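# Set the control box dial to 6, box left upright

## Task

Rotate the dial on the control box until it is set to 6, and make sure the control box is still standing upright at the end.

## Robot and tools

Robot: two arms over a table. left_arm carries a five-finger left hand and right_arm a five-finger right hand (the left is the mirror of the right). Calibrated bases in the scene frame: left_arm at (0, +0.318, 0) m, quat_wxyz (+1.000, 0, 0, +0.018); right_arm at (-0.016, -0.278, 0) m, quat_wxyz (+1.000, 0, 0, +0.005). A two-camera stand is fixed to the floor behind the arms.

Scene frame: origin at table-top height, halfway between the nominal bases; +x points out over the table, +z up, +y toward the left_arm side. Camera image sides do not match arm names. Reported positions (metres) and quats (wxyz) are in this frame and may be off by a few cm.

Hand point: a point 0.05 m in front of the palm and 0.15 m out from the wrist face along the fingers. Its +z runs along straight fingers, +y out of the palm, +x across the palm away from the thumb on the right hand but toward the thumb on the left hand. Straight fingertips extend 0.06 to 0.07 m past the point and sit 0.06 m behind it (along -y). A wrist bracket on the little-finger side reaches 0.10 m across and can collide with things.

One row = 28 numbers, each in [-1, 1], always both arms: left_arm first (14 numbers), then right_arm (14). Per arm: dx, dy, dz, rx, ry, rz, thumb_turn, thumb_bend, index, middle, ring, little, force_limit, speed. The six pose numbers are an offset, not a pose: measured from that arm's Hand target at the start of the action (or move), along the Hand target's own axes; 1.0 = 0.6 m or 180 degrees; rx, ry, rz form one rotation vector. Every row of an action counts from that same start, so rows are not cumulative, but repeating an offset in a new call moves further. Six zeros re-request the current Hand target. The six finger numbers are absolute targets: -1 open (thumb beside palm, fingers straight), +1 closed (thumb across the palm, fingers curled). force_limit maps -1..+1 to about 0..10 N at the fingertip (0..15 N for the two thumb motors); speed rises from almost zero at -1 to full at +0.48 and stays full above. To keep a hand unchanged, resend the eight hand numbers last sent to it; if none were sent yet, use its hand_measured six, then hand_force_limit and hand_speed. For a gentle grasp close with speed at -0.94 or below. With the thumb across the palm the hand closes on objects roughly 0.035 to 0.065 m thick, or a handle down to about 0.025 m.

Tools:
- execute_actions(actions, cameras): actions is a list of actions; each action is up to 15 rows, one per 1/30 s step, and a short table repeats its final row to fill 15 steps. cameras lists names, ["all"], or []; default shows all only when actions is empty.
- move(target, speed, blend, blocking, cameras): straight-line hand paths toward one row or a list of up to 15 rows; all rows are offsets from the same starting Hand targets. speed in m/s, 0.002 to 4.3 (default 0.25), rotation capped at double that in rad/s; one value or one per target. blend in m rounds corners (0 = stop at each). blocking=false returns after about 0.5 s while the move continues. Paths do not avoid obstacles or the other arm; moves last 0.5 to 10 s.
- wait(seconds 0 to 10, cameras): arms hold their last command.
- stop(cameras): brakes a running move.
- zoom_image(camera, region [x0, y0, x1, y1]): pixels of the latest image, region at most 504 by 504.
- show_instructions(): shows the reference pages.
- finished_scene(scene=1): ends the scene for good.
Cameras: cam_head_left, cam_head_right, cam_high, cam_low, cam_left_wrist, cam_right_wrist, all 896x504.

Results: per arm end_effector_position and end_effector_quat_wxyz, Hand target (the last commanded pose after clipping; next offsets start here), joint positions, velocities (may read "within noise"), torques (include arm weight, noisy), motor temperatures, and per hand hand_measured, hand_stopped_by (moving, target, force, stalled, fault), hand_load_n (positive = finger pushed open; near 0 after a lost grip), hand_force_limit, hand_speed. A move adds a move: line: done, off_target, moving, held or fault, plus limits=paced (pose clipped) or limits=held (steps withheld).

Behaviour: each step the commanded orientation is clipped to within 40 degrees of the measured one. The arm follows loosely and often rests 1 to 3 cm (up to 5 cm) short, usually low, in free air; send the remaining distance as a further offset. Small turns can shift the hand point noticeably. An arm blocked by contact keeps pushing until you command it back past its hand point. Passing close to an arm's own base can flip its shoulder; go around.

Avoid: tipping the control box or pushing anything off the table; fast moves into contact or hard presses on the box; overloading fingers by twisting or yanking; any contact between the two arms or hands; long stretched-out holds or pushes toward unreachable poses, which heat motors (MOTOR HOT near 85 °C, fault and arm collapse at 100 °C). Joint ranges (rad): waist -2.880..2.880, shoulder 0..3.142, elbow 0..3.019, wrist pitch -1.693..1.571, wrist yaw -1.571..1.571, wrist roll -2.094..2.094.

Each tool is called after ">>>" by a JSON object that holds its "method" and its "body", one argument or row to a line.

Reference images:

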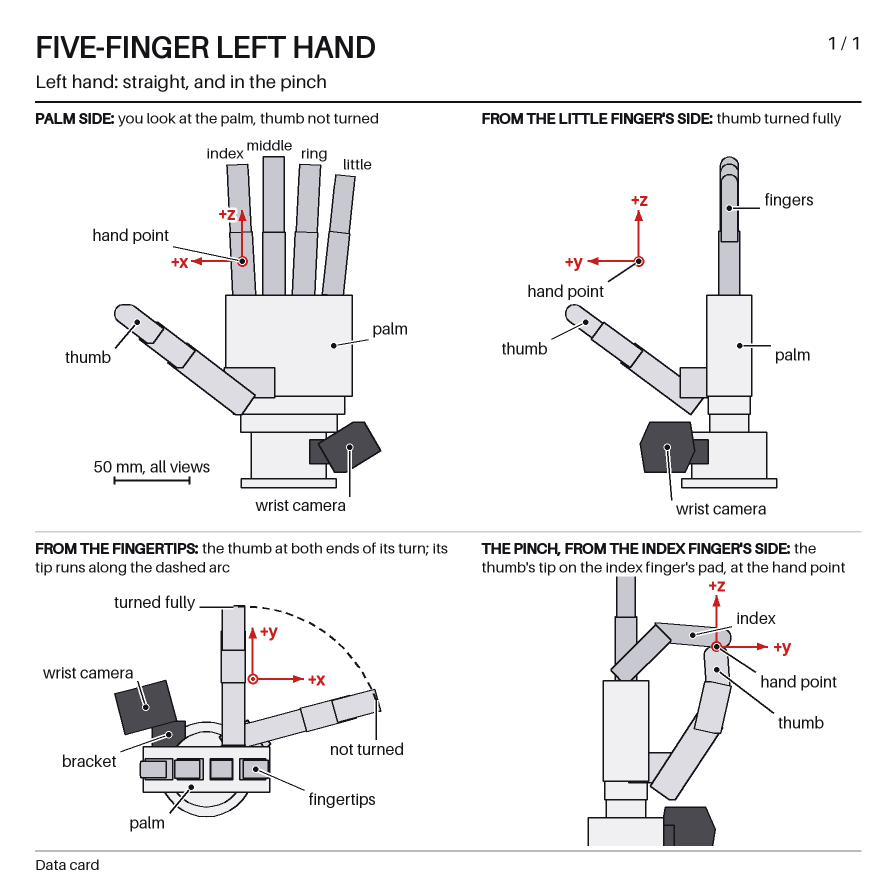

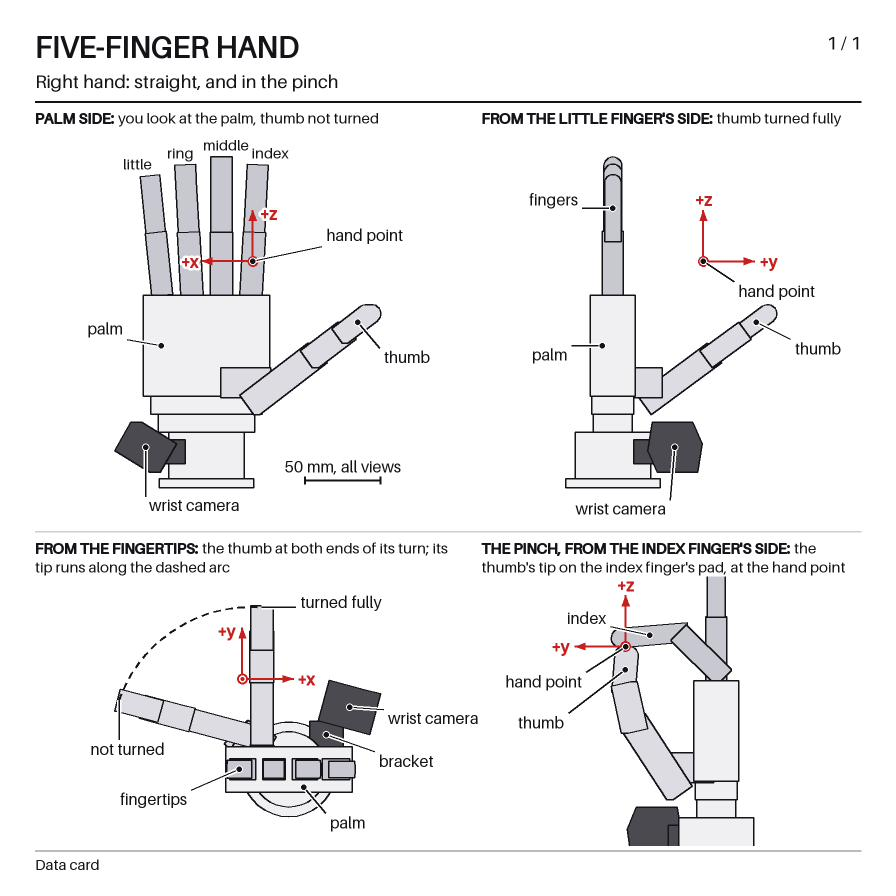

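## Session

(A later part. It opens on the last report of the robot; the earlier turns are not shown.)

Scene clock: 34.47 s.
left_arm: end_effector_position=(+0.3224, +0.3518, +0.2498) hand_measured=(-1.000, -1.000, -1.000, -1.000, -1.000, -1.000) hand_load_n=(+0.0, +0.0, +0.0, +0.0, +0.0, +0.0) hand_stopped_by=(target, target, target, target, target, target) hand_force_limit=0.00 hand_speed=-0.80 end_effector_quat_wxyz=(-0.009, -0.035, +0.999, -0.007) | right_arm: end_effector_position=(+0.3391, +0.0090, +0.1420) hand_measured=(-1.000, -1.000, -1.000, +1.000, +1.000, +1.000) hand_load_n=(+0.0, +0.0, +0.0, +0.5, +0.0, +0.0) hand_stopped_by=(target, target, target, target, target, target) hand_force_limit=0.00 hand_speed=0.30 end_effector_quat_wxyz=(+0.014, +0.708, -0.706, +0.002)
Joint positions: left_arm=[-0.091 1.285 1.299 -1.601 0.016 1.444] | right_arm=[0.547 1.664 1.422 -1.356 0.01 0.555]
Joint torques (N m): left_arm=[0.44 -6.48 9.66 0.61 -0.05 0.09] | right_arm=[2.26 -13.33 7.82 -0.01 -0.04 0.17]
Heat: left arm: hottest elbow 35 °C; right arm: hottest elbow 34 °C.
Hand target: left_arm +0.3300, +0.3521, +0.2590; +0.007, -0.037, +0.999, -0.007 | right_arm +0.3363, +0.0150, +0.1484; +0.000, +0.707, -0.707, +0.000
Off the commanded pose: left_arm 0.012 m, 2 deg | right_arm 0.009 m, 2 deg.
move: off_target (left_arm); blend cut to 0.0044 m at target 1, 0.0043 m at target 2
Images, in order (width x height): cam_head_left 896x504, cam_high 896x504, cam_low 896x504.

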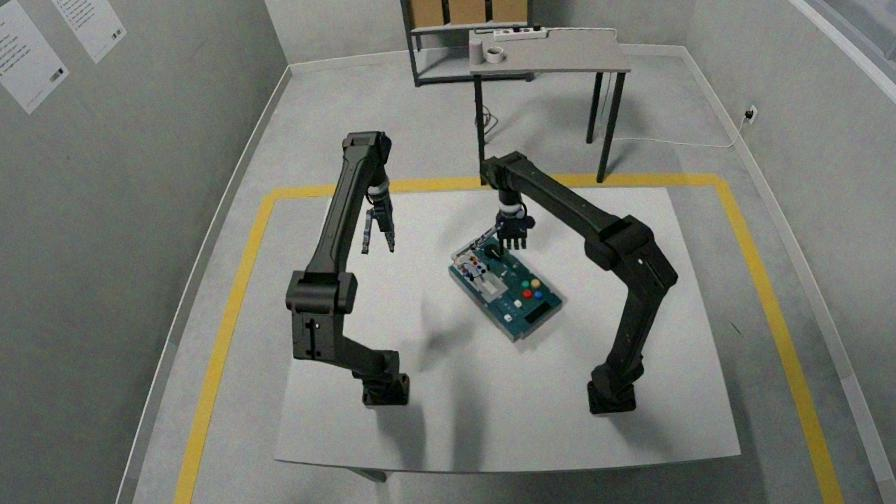

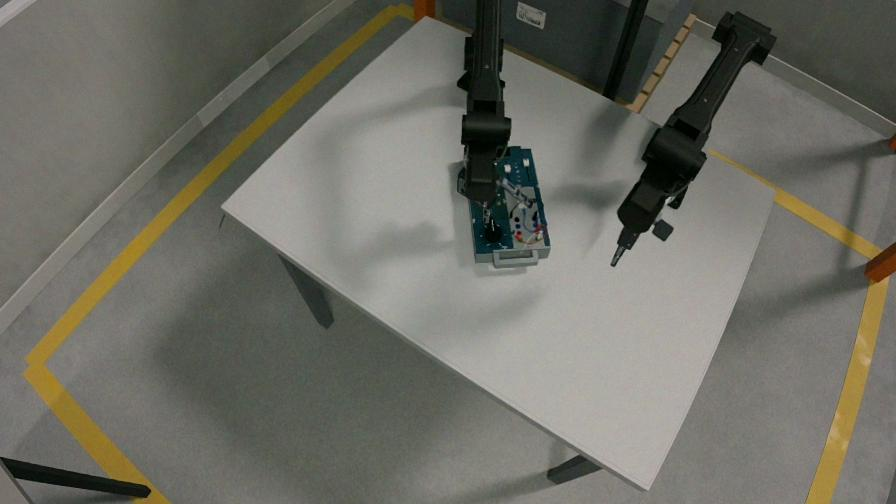

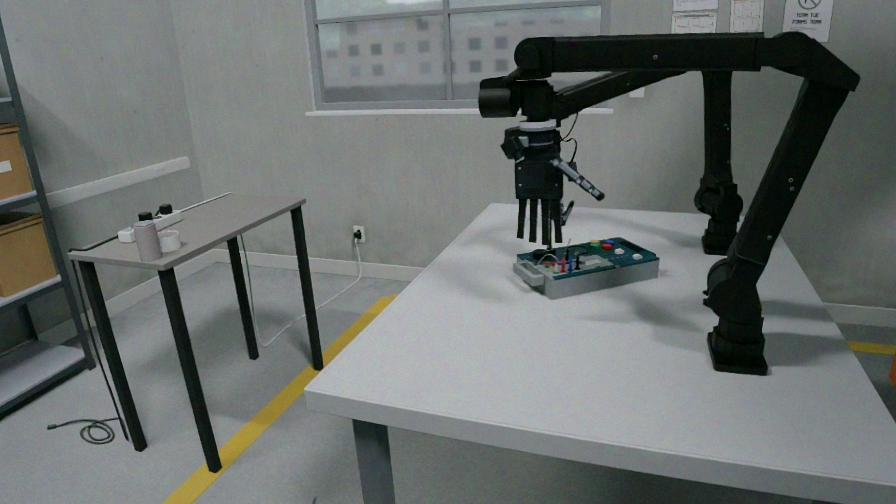

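>>> {"method": "move", "body": {
  "target": [
    [0,0,0,0,0,0,-1,-1,-1,-1,-1,-1,0,-0.8,-0.01,0.0088,0,0,0,0,-1,-1,-1,1,1,1,0,0.3],
    [0,0,0,0,0,0,-1,-1,-1,-1,-1,-1,0,-0.8,-0.0175,0.0145,0,0,0,0,-1,-1,-1,1,1,1,0,0.3]
  ],
  "speed": 0.04,
  "blend": 0.005,
  "cameras": ["cam_head_left", "cam_high", "cam_low"]
}}

>>> {"method": "zoom_image", "body": {
  "camera": "cam_head_left",
  "region": [460, 210, 530, 280]
}}

>>> {"method": "zoom_image", "body": {
  "camera": "cam_high",
  "region": [450, 200, 550, 280]
}}

>>> {"method": "zoom_image", "body": {
  "camera": "cam_low",
  "region": [490, 200, 590, 290]
}}

Scene clock: 36.77 s.
left_arm: end_effector_position=(+0.3224, +0.3518, +0.2498) hand_measured=(-1.000, -1.000, -1.000, -1.000, -1.000, -1.000) hand_load_n=(+0.0, +0.0, +0.0, +0.0, +0.0, +0.0) hand_stopped_by=(target, target, target, target, target, target) hand_force_limit=0.00 hand_speed=-0.80 end_effector_quat_wxyz=(-0.009, -0.035, +0.999, -0.007) | right_arm: end_effector_position=(+0.3298, +0.0204, +0.1432) hand_measured=(-1.000, -1.000, -1.000, +1.000, +1.000, +1.000) hand_load_n=(+0.0, +0.0, +0.0, +0.0, +0.0, +0.0) hand_stopped_by=(target, target, target, target, target, target) hand_force_limit=0.00 hand_speed=0.30 end_effector_quat_wxyz=(+0.013, +0.710, -0.704, +0.002)
Joint positions: left_arm=[-0.091 1.285 1.299 -1.601 0.016 1.444] | right_arm=[0.577 1.659 1.419 -1.356 0.008 0.58]
Joint torques (N m): left_arm=[-0.03 -6.48 9.77 0.61 -0.02 0.1] | right_arm=[2.14 -13.1 7.76 0.05 -0.02 0.16]
Heat: left arm: hottest elbow 35 °C; right arm: hottest elbow 34 °C.
Hand target: left_arm +0.3300, +0.3521, +0.2590; +0.007, -0.037, +0.999, -0.007 | right_arm +0.3275, +0.0256, +0.1482; +0.000, +0.707, -0.707, +0.000
Off the commanded pose: left_arm 0.012 m, 2 deg | right_arm 0.008 m, 2 deg.
move: off_target (left_arm); blend cut to 0.0028 m at target 1
Images, in order (width x height): cam_head_left 896x504, cam_high 896x504, cam_low 896x504.

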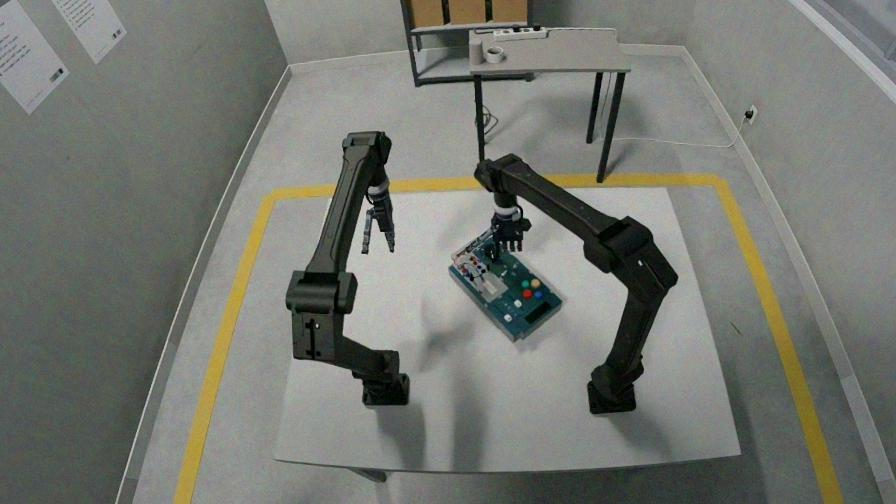

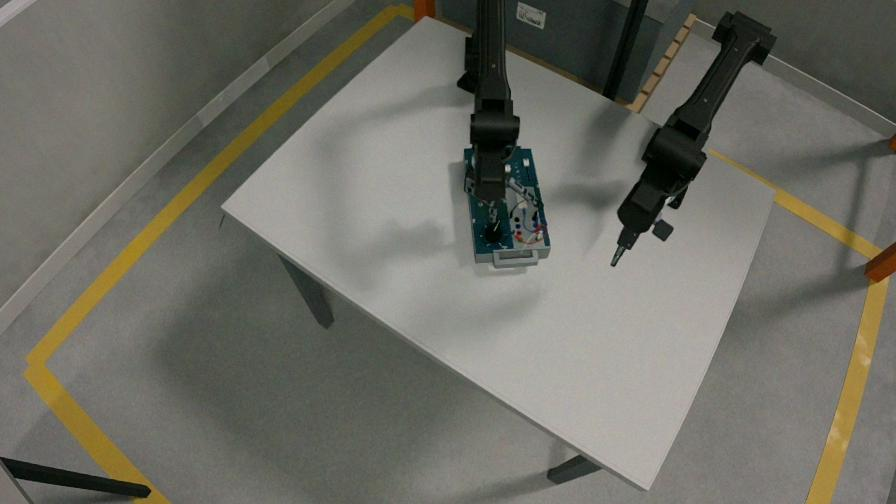

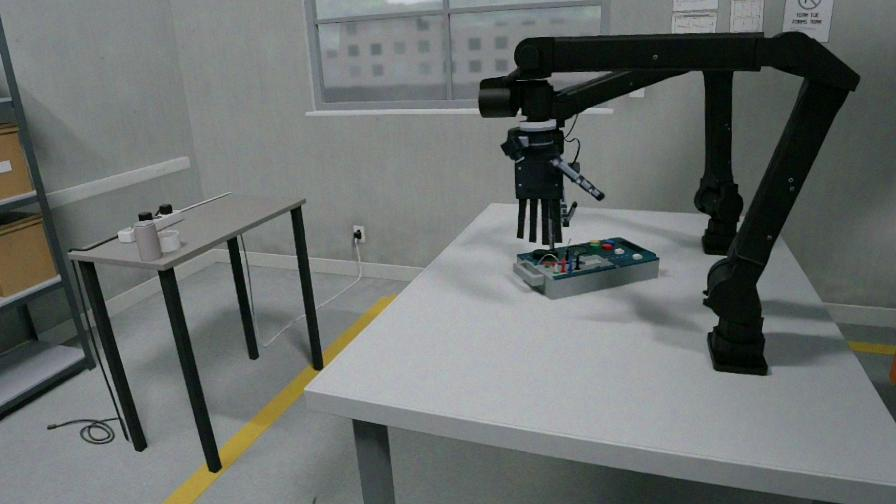

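Scaled by 7.200 from the camera's 896x504 image, which has a finer 1280x720 frame.

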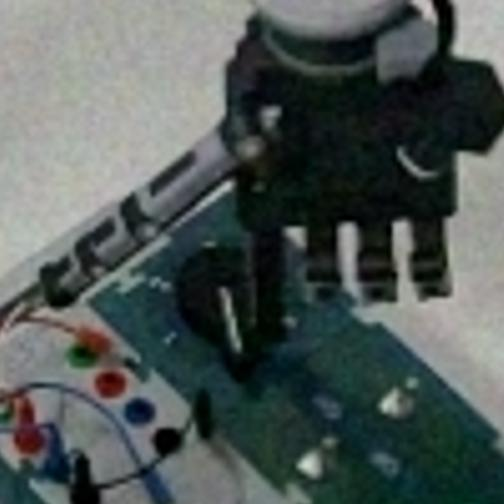

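Scaled by 5.040 from the camera's 896x504 image, which has a finer 1280x720 frame.

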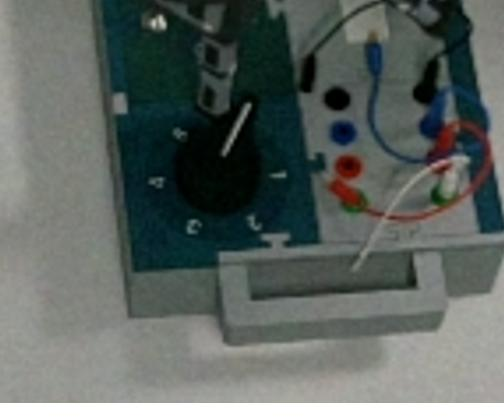

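Scaled by 5.040 from the camera's 896x504 image, which has a finer 1280x720 frame.

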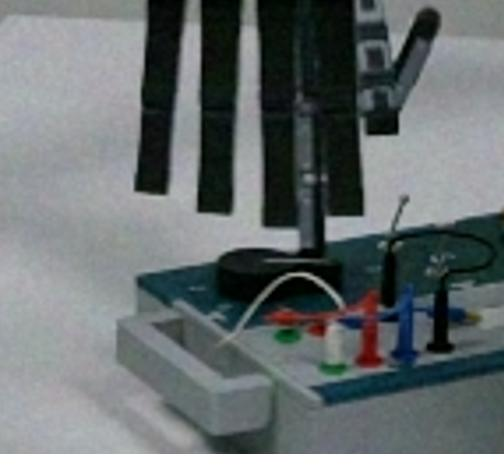

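>>> {"method": "move", "body": {
  "target": [
    [0,0,0,0,0,0,-1,-1,-1,-1,-1,-1,0,-0.8,0.0298,-0.0163,0,0,0,0,-1,-1,-1,1,1,1,0,0.3],
    [0,0,0,0,0,0,-1,-1,-1,-1,-1,-1,0,-0.8,0.0298,-0.0163,-0.1167,0,0,0,-1,-1,-1,1,1,1,0,0.3],
    [0,0,0,0,0,0,-1,-1,-1,-1,-1,-1,0,-0.8,-0.0227,-0.1705,-0.12,0,0,0,-1,-1,-1,-1,-1,-1,0,0.3]
  ],
  "speed": [0.06, 0.15, 0.2],
  "blend": [0, 0.02, 0],
  "cameras": ["cam_head_left", "cam_high", "cam_right_wrist"]
}}

>>> {"method": "zoom_image", "body": {
  "camera": "cam_right_wrist",
  "region": [370, 90, 530, 230]
}}

>>> {"method": "zoom_image", "body": {
  "camera": "cam_high",
  "region": [450, 200, 550, 280]
}}

Scene clock: 41.57 s.
left_arm: end_effector_position=(+0.3224, +0.3518, +0.2498) hand_measured=(-1.000, -1.000, -1.000, -1.000, -1.000, -1.000) hand_load_n=(+0.0, +0.0, +0.0, +0.0, +0.0, +0.0) hand_stopped_by=(target, target, target, target, target, target) hand_force_limit=0.00 hand_speed=-0.80 end_effector_quat_wxyz=(-0.009, -0.035, +0.999, -0.007) | right_arm: end_effector_position=(+0.4184, +0.0341, +0.2075) hand_measured=(-1.000, -1.000, -1.000, -1.000, -1.000, -1.000) hand_load_n=(+0.0, +0.0, +0.0, +0.0, +0.0, +0.0) hand_stopped_by=(target, target, target, target, target, target) hand_force_limit=0.00 hand_speed=0.30 end_effector_quat_wxyz=(+0.015, +0.702, -0.712, +0.000)
Joint positions: left_arm=[-0.091 1.285 1.299 -1.601 0.016 1.444] | right_arm=[0.509 1.859 1.86 -1.601 0.007 0.532]
Joint torques (N m): left_arm=[0.5 -6.71 9.73 0.64 -0.01 0.1] | right_arm=[1.03 -13.68 13.27 -0.99 0.03 -0.15]
Heat: left arm: hottest elbow 36 °C; right arm: hottest elbow 34 °C.
Hand target: left_arm +0.3300, +0.3521, +0.2590; +0.007, -0.037, +0.999, -0.007 | right_arm +0.4299, +0.0391, +0.2204; +0.000, +0.707, -0.707, +0.000
Off the commanded pose: left_arm 0.012 m, 2 deg | right_arm 0.018 m, 2 deg.
move: off_target (left_arm, right_arm); target 3's new numbers were sent with right_arm's hand 0.018 m and 2 deg from that target
Images, in order (width x height): cam_head_left 896x504, cam_high 896x504, cam_right_wrist 896x504.

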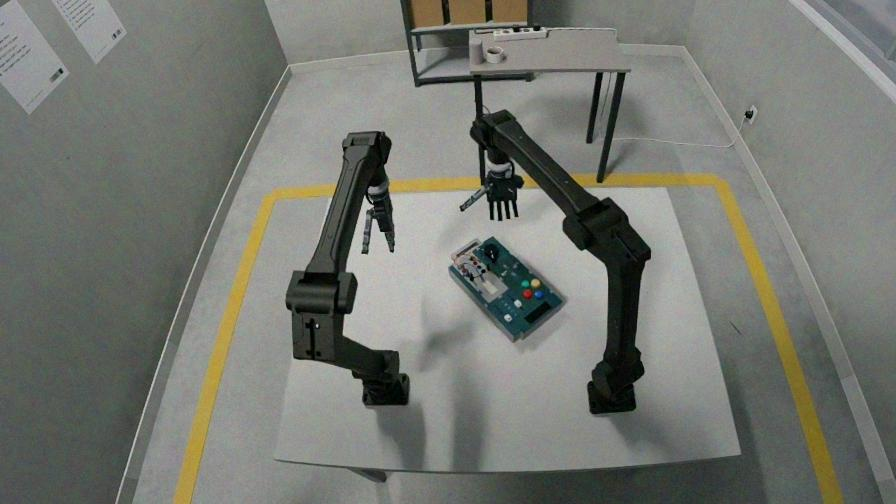

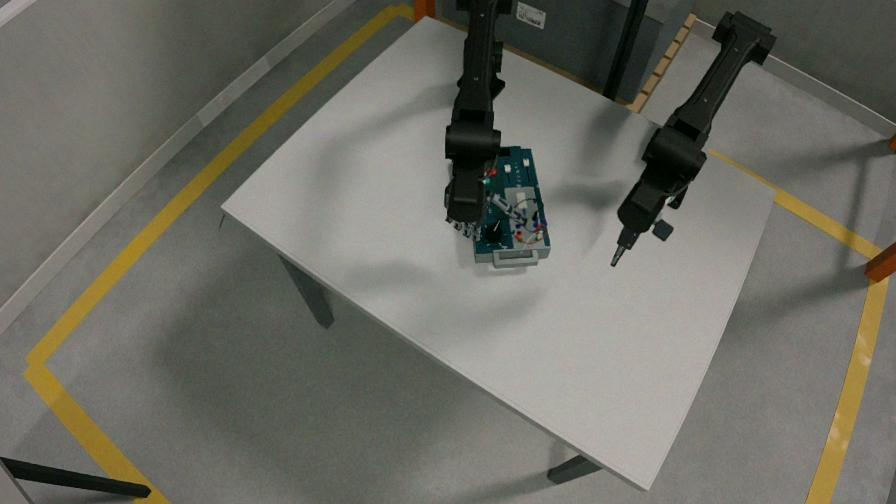

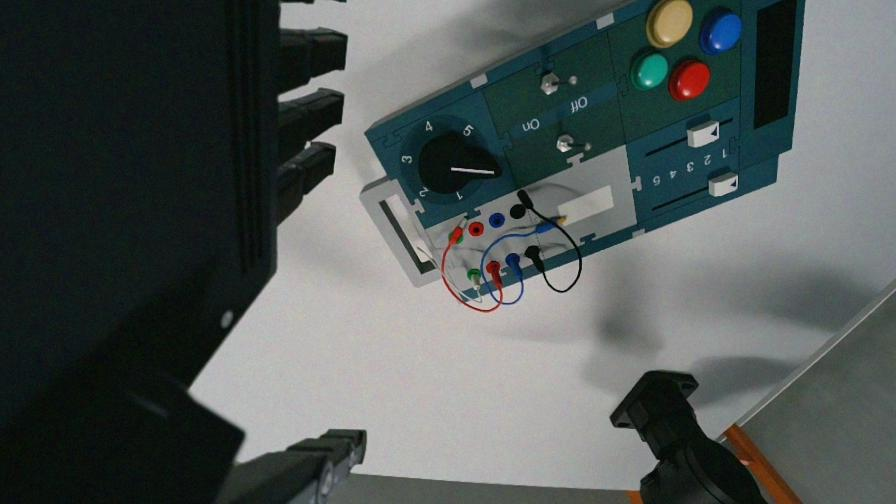

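Scaled by 3.150 from the camera's 896x504 image, which has a finer 1280x720 frame.

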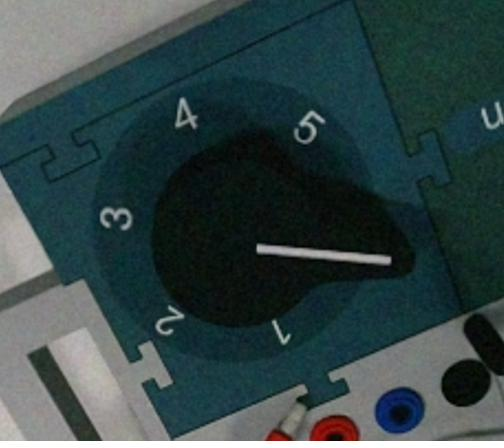

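Scaled by 5.040 from the camera's 896x504 image, which has a finer 1280x720 frame.

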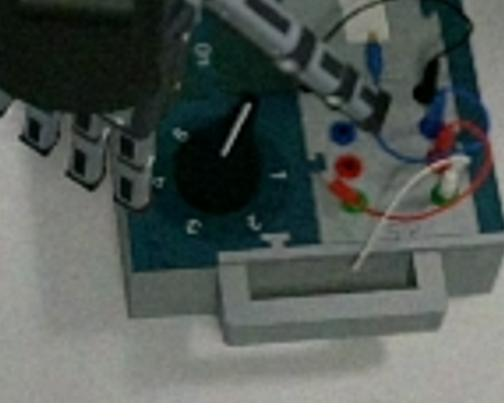

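>>> {"method": "finished_scene", "body": {
  "scene": 1
}}

The scene is finished: the task was done.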